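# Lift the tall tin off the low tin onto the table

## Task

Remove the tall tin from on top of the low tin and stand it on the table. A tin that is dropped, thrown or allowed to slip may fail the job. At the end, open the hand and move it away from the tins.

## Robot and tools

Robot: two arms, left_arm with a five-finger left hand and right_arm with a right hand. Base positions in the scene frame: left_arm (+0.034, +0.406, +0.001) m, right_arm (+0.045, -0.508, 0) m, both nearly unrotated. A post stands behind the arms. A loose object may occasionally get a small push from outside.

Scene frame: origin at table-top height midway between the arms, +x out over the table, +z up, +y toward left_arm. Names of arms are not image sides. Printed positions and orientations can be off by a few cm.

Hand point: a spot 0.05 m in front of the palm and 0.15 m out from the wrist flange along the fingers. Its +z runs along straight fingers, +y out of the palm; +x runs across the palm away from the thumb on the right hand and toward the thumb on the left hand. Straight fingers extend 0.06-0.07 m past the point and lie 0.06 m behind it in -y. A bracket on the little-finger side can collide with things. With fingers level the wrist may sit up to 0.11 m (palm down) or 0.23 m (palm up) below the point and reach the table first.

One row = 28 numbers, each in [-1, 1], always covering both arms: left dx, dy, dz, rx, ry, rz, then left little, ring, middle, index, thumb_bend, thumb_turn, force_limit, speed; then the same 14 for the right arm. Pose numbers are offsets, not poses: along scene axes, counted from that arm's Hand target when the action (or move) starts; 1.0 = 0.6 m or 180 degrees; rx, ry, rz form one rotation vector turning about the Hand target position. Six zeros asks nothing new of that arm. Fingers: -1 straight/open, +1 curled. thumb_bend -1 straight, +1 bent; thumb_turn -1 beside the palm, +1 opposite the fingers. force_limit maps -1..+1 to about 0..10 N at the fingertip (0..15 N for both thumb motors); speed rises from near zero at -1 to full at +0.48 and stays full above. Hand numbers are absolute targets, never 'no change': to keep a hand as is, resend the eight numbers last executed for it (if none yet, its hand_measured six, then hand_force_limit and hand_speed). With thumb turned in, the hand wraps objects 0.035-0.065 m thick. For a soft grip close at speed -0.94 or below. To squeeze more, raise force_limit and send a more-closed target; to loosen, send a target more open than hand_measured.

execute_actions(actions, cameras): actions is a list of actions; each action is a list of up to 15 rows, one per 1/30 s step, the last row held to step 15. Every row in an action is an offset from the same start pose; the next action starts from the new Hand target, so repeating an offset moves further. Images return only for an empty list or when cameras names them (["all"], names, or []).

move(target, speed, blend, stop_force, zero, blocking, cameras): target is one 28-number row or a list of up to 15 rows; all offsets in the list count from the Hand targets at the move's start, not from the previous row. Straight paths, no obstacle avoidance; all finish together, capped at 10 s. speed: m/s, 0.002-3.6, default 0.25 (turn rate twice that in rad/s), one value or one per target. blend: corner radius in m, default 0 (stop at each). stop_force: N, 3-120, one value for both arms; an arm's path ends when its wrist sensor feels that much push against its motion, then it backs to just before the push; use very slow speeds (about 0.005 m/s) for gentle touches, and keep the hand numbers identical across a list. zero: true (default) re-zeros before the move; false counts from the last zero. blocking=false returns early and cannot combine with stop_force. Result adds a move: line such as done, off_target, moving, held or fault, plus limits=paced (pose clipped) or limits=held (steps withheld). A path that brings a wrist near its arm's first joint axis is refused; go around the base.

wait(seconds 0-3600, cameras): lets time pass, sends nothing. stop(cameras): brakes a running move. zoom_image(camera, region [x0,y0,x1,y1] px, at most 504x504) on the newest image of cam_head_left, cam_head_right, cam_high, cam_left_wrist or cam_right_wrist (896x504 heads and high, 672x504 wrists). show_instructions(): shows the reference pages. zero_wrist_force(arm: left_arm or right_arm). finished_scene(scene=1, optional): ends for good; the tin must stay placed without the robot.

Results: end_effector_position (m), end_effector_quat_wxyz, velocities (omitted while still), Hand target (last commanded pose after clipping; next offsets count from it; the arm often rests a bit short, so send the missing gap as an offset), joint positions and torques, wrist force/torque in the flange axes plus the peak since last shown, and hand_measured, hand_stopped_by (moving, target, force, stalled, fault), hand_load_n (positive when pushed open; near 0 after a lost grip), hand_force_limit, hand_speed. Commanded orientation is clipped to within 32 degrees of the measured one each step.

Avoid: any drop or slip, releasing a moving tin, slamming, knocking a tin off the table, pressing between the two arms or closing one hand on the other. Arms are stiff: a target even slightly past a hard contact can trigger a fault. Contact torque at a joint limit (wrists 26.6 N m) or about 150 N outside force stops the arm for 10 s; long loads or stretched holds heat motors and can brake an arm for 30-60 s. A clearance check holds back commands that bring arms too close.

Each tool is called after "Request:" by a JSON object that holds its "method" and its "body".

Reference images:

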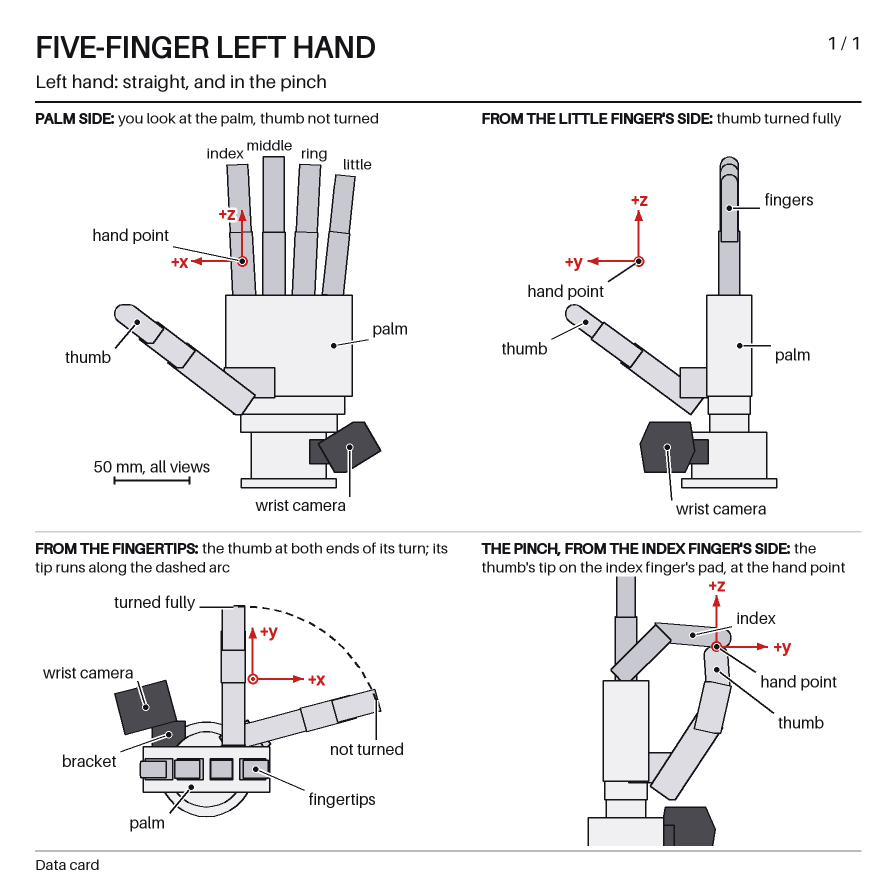

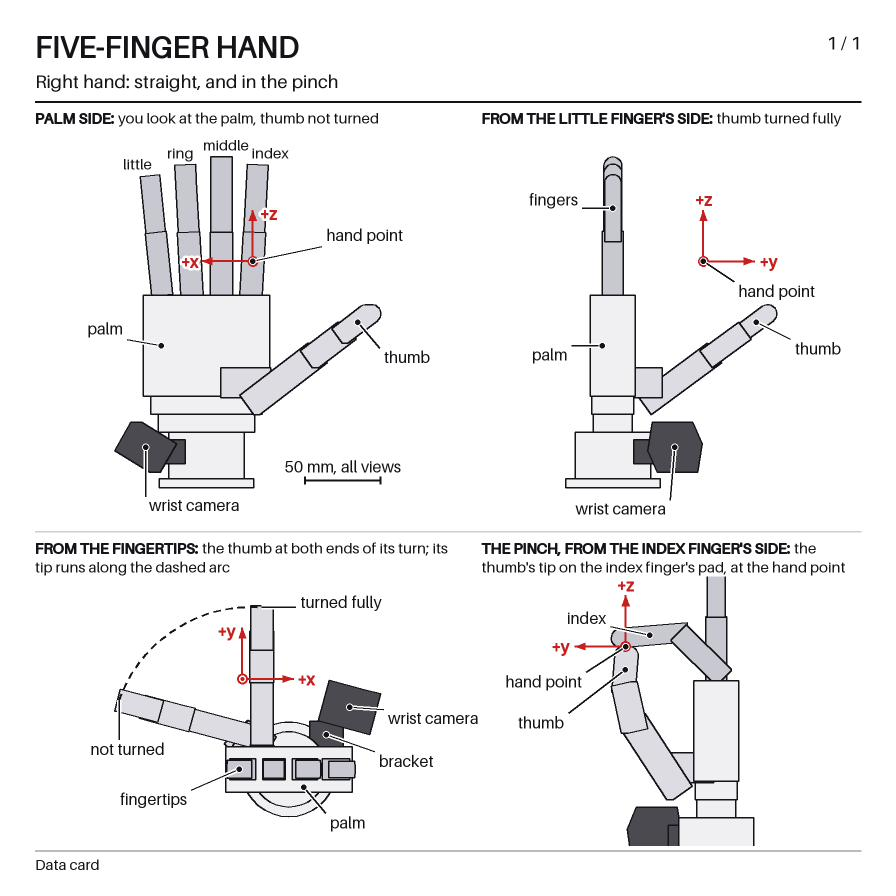

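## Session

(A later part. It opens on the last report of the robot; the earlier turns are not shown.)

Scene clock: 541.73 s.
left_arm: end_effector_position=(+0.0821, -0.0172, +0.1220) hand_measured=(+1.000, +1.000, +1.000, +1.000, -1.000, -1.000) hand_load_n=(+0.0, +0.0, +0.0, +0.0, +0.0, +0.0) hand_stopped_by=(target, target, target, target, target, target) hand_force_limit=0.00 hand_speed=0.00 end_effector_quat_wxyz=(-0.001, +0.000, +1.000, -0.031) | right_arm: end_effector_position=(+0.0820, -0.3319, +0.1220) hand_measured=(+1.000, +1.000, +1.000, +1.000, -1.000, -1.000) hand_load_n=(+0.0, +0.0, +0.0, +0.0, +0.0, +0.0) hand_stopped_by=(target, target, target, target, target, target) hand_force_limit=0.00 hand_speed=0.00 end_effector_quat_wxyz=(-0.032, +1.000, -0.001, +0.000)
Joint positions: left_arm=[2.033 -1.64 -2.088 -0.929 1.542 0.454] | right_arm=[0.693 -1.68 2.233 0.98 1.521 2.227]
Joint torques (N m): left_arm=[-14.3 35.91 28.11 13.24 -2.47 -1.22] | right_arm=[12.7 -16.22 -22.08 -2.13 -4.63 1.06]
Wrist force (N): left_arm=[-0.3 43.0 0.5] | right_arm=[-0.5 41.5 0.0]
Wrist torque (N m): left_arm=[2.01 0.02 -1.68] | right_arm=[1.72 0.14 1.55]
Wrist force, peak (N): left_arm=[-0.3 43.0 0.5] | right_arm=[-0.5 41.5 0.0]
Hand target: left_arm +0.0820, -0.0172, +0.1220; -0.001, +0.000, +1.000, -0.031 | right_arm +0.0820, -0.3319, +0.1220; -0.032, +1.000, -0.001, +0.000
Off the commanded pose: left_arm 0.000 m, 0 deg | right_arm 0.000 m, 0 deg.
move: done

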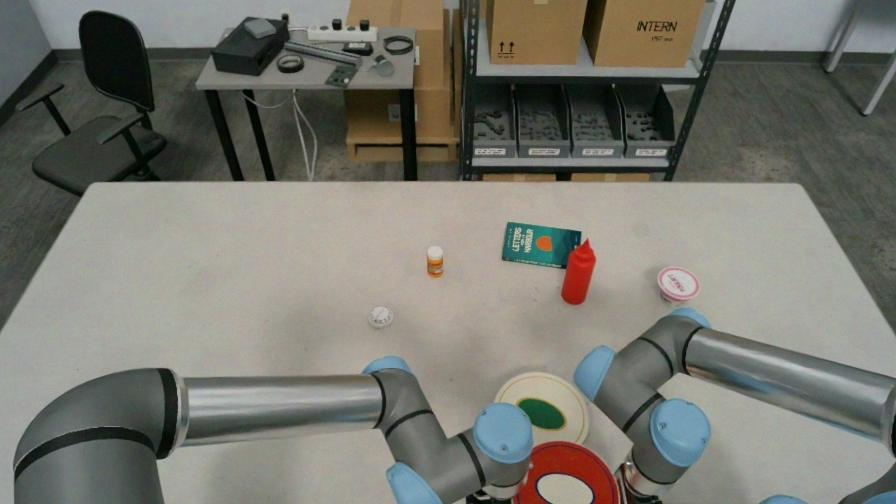

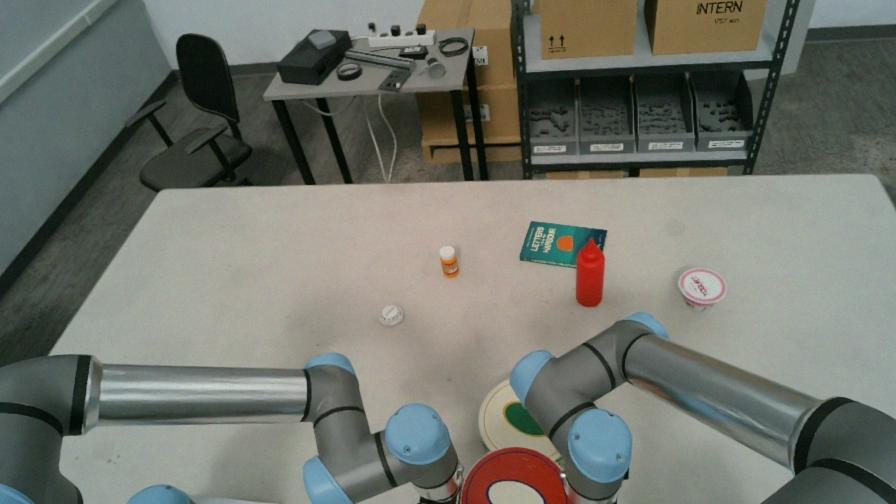

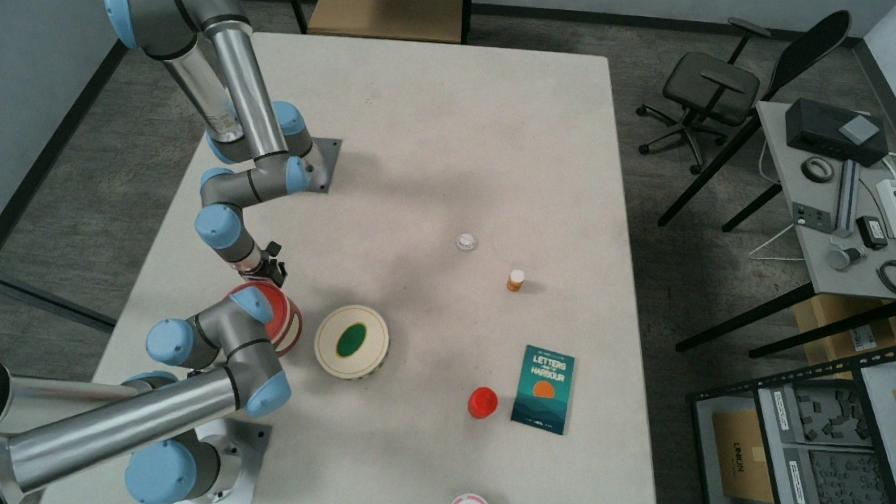

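Request:
{"method": "move", "body": {"target": [0,0,-0.0967,0,0,0,1,1,1,1,-1,-1,0,0,0,0,-0.0967,0,0,0,1,1,1,1,-1,-1,0,0], "speed": 0.03}}

Request:
{"method": "move", "body": {"target": [0,0,-0.05,0,0,0,1,1,1,1,-1,-1,0,0,0,0,-0.05,0,0,0,1,1,1,1,-1,-1,0,0], "speed": 0.005, "stop_force": 3.5, "cameras": ["cam_high"]}}

Request:
{"method": "zoom_image", "body": {"camera": "cam_high", "region": [200, 220, 420, 420]}}

Scene clock: 554.03 s.
left_arm: end_effector_position=(+0.0820, -0.0172, +0.0641) hand_measured=(+1.000, +1.000, +1.000, +1.000, -1.000, -1.000) hand_load_n=(+0.0, +0.0, +0.0, +0.0, +0.0, +0.0) hand_stopped_by=(target, target, target, target, target, target) hand_force_limit=0.00 hand_speed=0.00 end_effector_quat_wxyz=(-0.001, +0.000, +1.000, -0.031) | right_arm: end_effector_position=(+0.0820, -0.3319, +0.0640) hand_measured=(+1.000, +1.000, +1.000, +1.000, -1.000, -1.000) hand_load_n=(+0.0, +0.0, +0.0, +0.0, -0.5, +0.0) hand_stopped_by=(target, target, target, target, target, target) hand_force_limit=0.00 hand_speed=0.00 end_effector_quat_wxyz=(-0.032, +1.000, -0.001, +0.000)
Joint positions: left_arm=[2.033 -1.74 -2.161 -0.756 1.542 0.454] | right_arm=[0.693 -1.571 2.319 0.786 1.521 2.228]
Joint torques (N m): left_arm=[-1.73 21.26 26.92 13.24 -2.57 -0.39] | right_arm=[13.04 -8.42 -21.67 -4.95 -5.98 1.35]
Wrist force (N): left_arm=[-0.3 41.5 0.7] | right_arm=[-0.6 39.9 -0.1]
Wrist torque (N m): left_arm=[1.91 0.01 -1.66] | right_arm=[1.63 0.16 1.48]
Wrist force, peak (N): left_arm=[0.0 43.7 0.2] | right_arm=[-0.4 42.4 -0.2]
Hand target: left_arm +0.0820, -0.0172, +0.0640; -0.001, +0.000, +1.000, -0.031 | right_arm +0.0820, -0.3319, +0.0640; -0.032, +1.000, -0.001, +0.000
Off the commanded pose: left_arm 0.000 m, 0 deg | right_arm 0.000 m, 0 deg.
move: done

Scene clock: 560.03 s.
left_arm: end_effector_position=(+0.0820, -0.0172, +0.0405) hand_measured=(+1.000, +1.000, +1.000, +1.000, -1.000, -1.000) hand_load_n=(+0.0, +0.0, +0.0, +0.0, +0.0, +0.0) hand_stopped_by=(target, target, target, target, target, target) hand_force_limit=0.00 hand_speed=0.00 end_effector_quat_wxyz=(-0.001, +0.000, +1.000, -0.031) | right_arm: end_effector_position=(+0.0820, -0.3319, +0.0404) hand_measured=(+1.000, +1.000, +1.000, +1.000, -1.000, -1.000) hand_load_n=(+0.0, +0.0, +0.0, +0.0, +0.0, -0.5) hand_stopped_by=(target, target, target, target, target, target) hand_force_limit=0.00 hand_speed=0.00 end_effector_quat_wxyz=(-0.032, +1.000, -0.001, +0.000)
Joint positions: left_arm=[2.033 -1.788 -2.184 -0.685 1.542 0.454] | right_arm=[0.693 -1.517 2.347 0.702 1.521 2.228]
Joint torques (N m): left_arm=[-7.01 37.5 43.09 8.94 -2.99 -1.16] | right_arm=[11.92 -23.05 -33.32 -1.73 -4.95 0.39]
Wrist force (N): left_arm=[-0.2 43.0 -6.1] | right_arm=[-0.9 41.1 -0.1]
Wrist torque (N m): left_arm=[2.41 -0.25 -1.70] | right_arm=[1.69 0.19 1.51]
Wrist force, peak (N): left_arm=[2.6 48.9 -15.5] | right_arm=[0.1 40.5 -11.9]
Hand target: left_arm +0.0820, -0.0172, +0.0405; -0.001, +0.000, +1.000, -0.031 (not the last commanded pose) | right_arm +0.0820, -0.3319, +0.0404; -0.032, +1.000, -0.001, +0.000 (not the last commanded pose)
Off the commanded pose: left_arm 0.007 m, 0 deg | right_arm 0.006 m, 0 deg.
move: contact (left_arm, right_arm)

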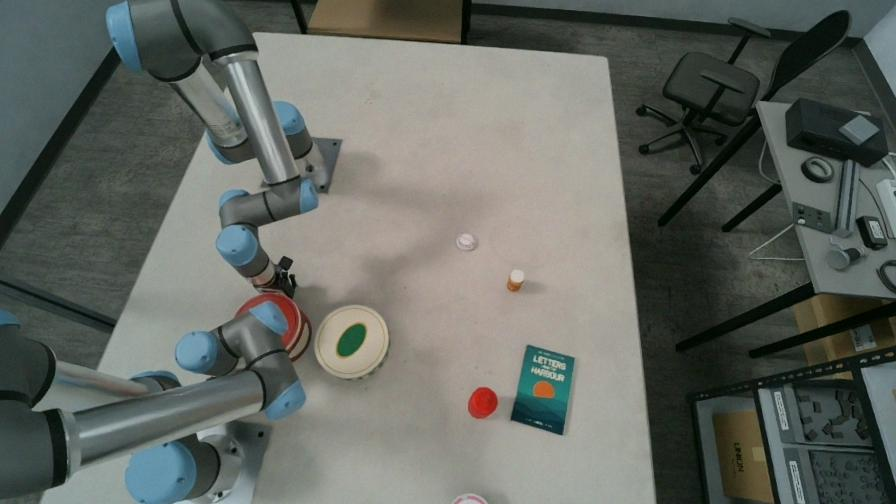

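Scaled by 2.291 from the camera's image (finer frame: 1280x720).

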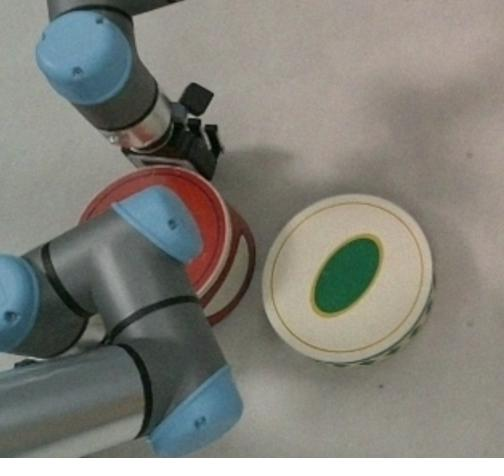

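Request:
{"method": "move", "body": {"target": [[0,0.005,0,0,0,0,1,1,1,1,-1,-1,0,0,0,-0.005,0,0,0,0,1,1,1,1,-1,-1,0,0],[0,0.05,0,0,0,0,1,1,1,1,-1,-1,0,0,0,-0.05,0,0,0,0,1,1,1,1,-1,-1,0,0],[0,0.05,0.2,0,0,0,1,1,1,1,-1,-1,0,0,0,-0.05,0.2,0,0,0,1,1,1,1,-1,-1,0,0]], "speed": [0.004,0.04,0.1], "blend": [0.0005,0.01,0], "cameras": ["cam_head_left","cam_high"]}}

Request:
{"method": "zoom_image", "body": {"camera": "cam_high", "region": [200, 220, 420, 420]}}

Scene clock: 575.87 s.
left_arm: end_effector_position=(+0.0820, +0.0128, +0.0781) hand_measured=(+1.000, +1.000, +1.000, +1.000, -1.000, -1.000) hand_load_n=(+0.0, +0.0, +0.0, +0.0, +0.0, -0.5) hand_stopped_by=(target, target, target, target, target, target) hand_force_limit=0.00 hand_speed=0.00 end_effector_quat_wxyz=(-0.001, +0.000, +1.000, -0.031) | right_arm: end_effector_position=(+0.0820, -0.3614, +0.0586) hand_measured=(+1.000, +1.000, +1.000, +1.000, -1.000, -1.000) hand_load_n=(+0.0, +0.0, +0.0, +0.0, +0.0, +0.0) hand_stopped_by=(target, target, target, target, target, target) hand_force_limit=0.00 hand_speed=0.00 end_effector_quat_wxyz=(-0.031, +1.000, -0.001, +0.000)
Joint positions: left_arm=[2.064 -1.647 -2.222 -0.789 1.54 0.484] | right_arm=[0.549 -1.644 2.409 0.775 1.516 2.084]
Joint torques (N m): left_arm=[12.26 32.76 29.2 0.74 -1.64 1.34] | right_arm=[9.92 -1.83 -7.97 0.75 1.69 1.28]
Wrist force (N): left_arm=[0.1 -0.4 -1.0] | right_arm=[-0.6 -1.7 0.3]
Wrist torque (N m): left_arm=[-0.01 -0.10 -0.16] | right_arm=[-0.35 0.12 -0.03]
Wrist force, peak (N): left_arm=[-0.4 43.5 -2.9] | right_arm=[-0.8 41.5 0.2]
Hand target: left_arm +0.0820, +0.0128, +0.0782; -0.001, +0.000, +1.000, -0.031 (not the last commanded pose) | right_arm +0.0820, -0.3614, +0.0586; -0.031, +1.000, -0.001, +0.000 (not the last commanded pose)
Off the commanded pose: left_arm 0.082 m, 0 deg | right_arm 0.102 m, 0 deg.
move: held (right_arm; a check stopped the path), off_target (left_arm; braked when a check withheld steps of right_arm); path passed 2 of 3 targets; limits=held
pose unreachable (right arm): on one or more control steps of this call, first in action 0 (counted from 0), this arm could not follow its commanded pose, so it was not sent that pose on those steps. It may still have moved: this result reports where it is.
cause: moving toward the commanded pose would bring two parts of the arm too close to each other (joints 3 (elbow) to 6 (wrist 3) lie between them).

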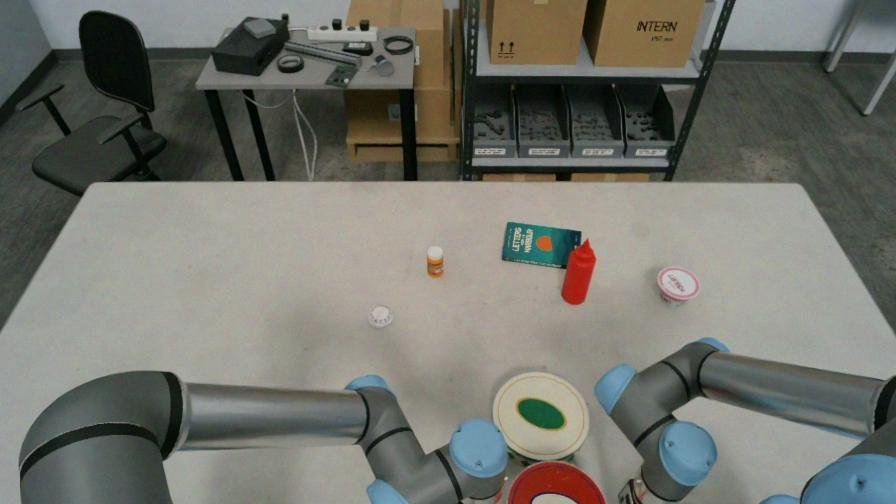

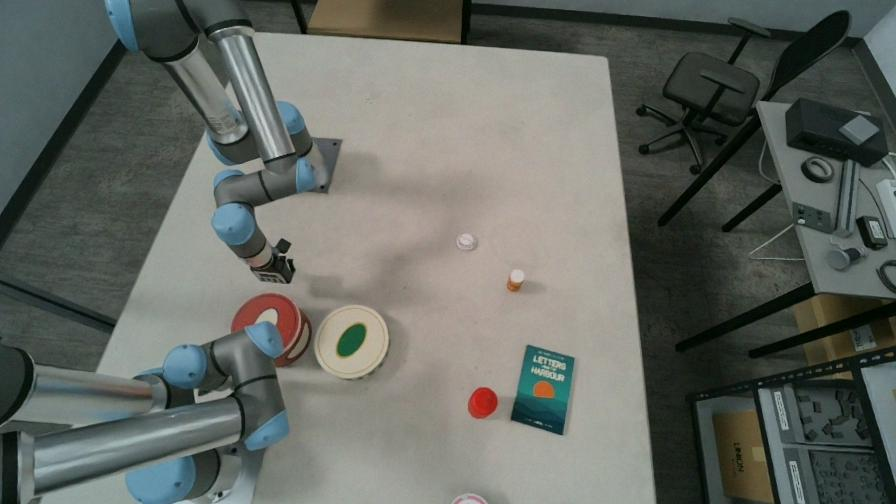

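Scaled by 2.291 from the camera's image (finer frame: 1280x720).

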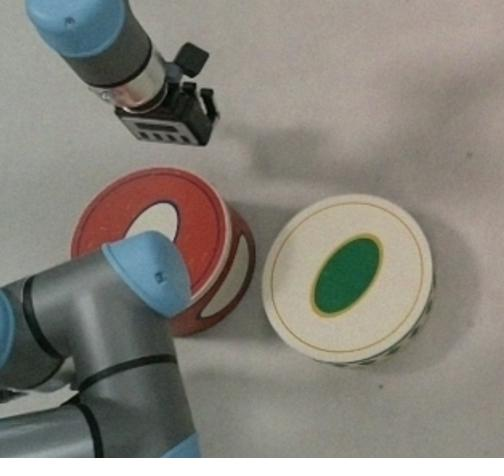

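Request:
{"method": "move", "body": {"target": [0,0.03,0.15,0,0,0,1,1,1,1,-1,-1,0,0,0.15,-0.04,0.06,0,0,0,1,1,1,1,-1,-1,0,0], "speed": 0.12, "cameras": ["cam_head_left","cam_high"]}}

Request:
{"method": "zoom_image", "body": {"camera": "cam_high", "region": [200, 220, 420, 420]}}

Scene clock: 583.10 s.
left_arm: end_effector_position=(+0.0820, +0.0308, +0.1681) hand_measured=(+1.000, +1.000, +1.000, +1.000, -1.000, -1.000) hand_load_n=(+0.0, +0.0, +0.0, +0.0, +0.0, +0.0) hand_stopped_by=(target, target, target, target, target, target) hand_force_limit=0.00 hand_speed=0.00 end_effector_quat_wxyz=(-0.001, +0.000, +1.000, -0.031) | right_arm: end_effector_position=(+0.1719, -0.3854, +0.0946) hand_measured=(+1.000, +1.000, +1.000, +1.000, -1.000, -1.000) hand_load_n=(+0.0, +0.0, +0.0, +0.0, +0.0, +0.0) hand_stopped_by=(target, target, target, target, target, target) hand_force_limit=0.00 hand_speed=0.00 end_effector_quat_wxyz=(-0.031, +1.000, -0.001, +0.000)
Joint positions: left_arm=[2.085 -1.46 -2.128 -1.071 1.539 0.505] | right_arm=[0.232 -1.631 2.282 0.907 1.509 1.766]
Joint torques (N m): left_arm=[12.05 26.25 31.77 0.91 -1.59 1.36] | right_arm=[-9.75 -5.15 -22.41 3.77 -1.71 -1.64]
Wrist force (N): left_arm=[-0.4 -0.5 -1.1] | right_arm=[-0.4 -1.8 -0.2]
Wrist torque (N m): left_arm=[-0.04 -0.02 -0.20] | right_arm=[-0.31 0.10 0.04]
Wrist force, peak (N): left_arm=[-0.3 -0.6 -1.4] | right_arm=[-0.8 -2.3 0.2]
Hand target: left_arm +0.0820, +0.0308, +0.1682; -0.001, +0.000, +1.000, -0.031 | right_arm +0.1720, -0.3854, +0.0946; -0.031, +1.000, -0.001, +0.000
Off the commanded pose: left_arm 0.000 m, 0 deg | right_arm 0.000 m, 0 deg.
move: done

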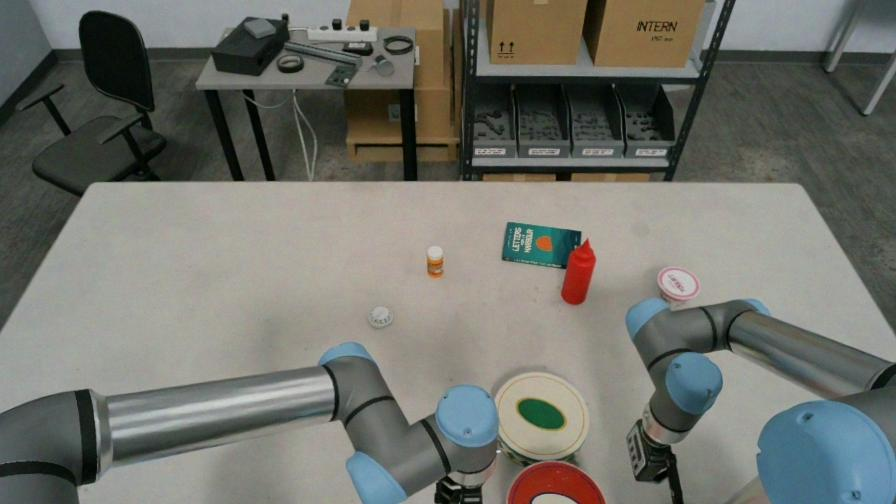

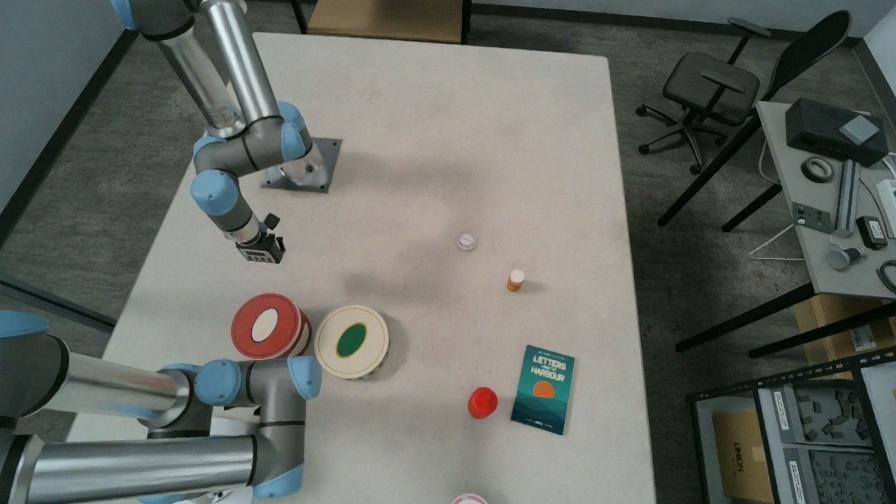

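Scaled by 2.291 from the camera's image (finer frame: 1280x720).

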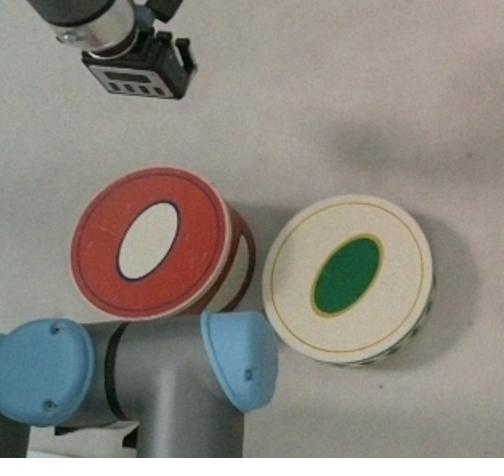

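The tall tin is standing on the table next to the low tin, and both hands are clear of it.

Request:
{"method": "finished_scene", "body": {}}

The scene is finished: the task was done.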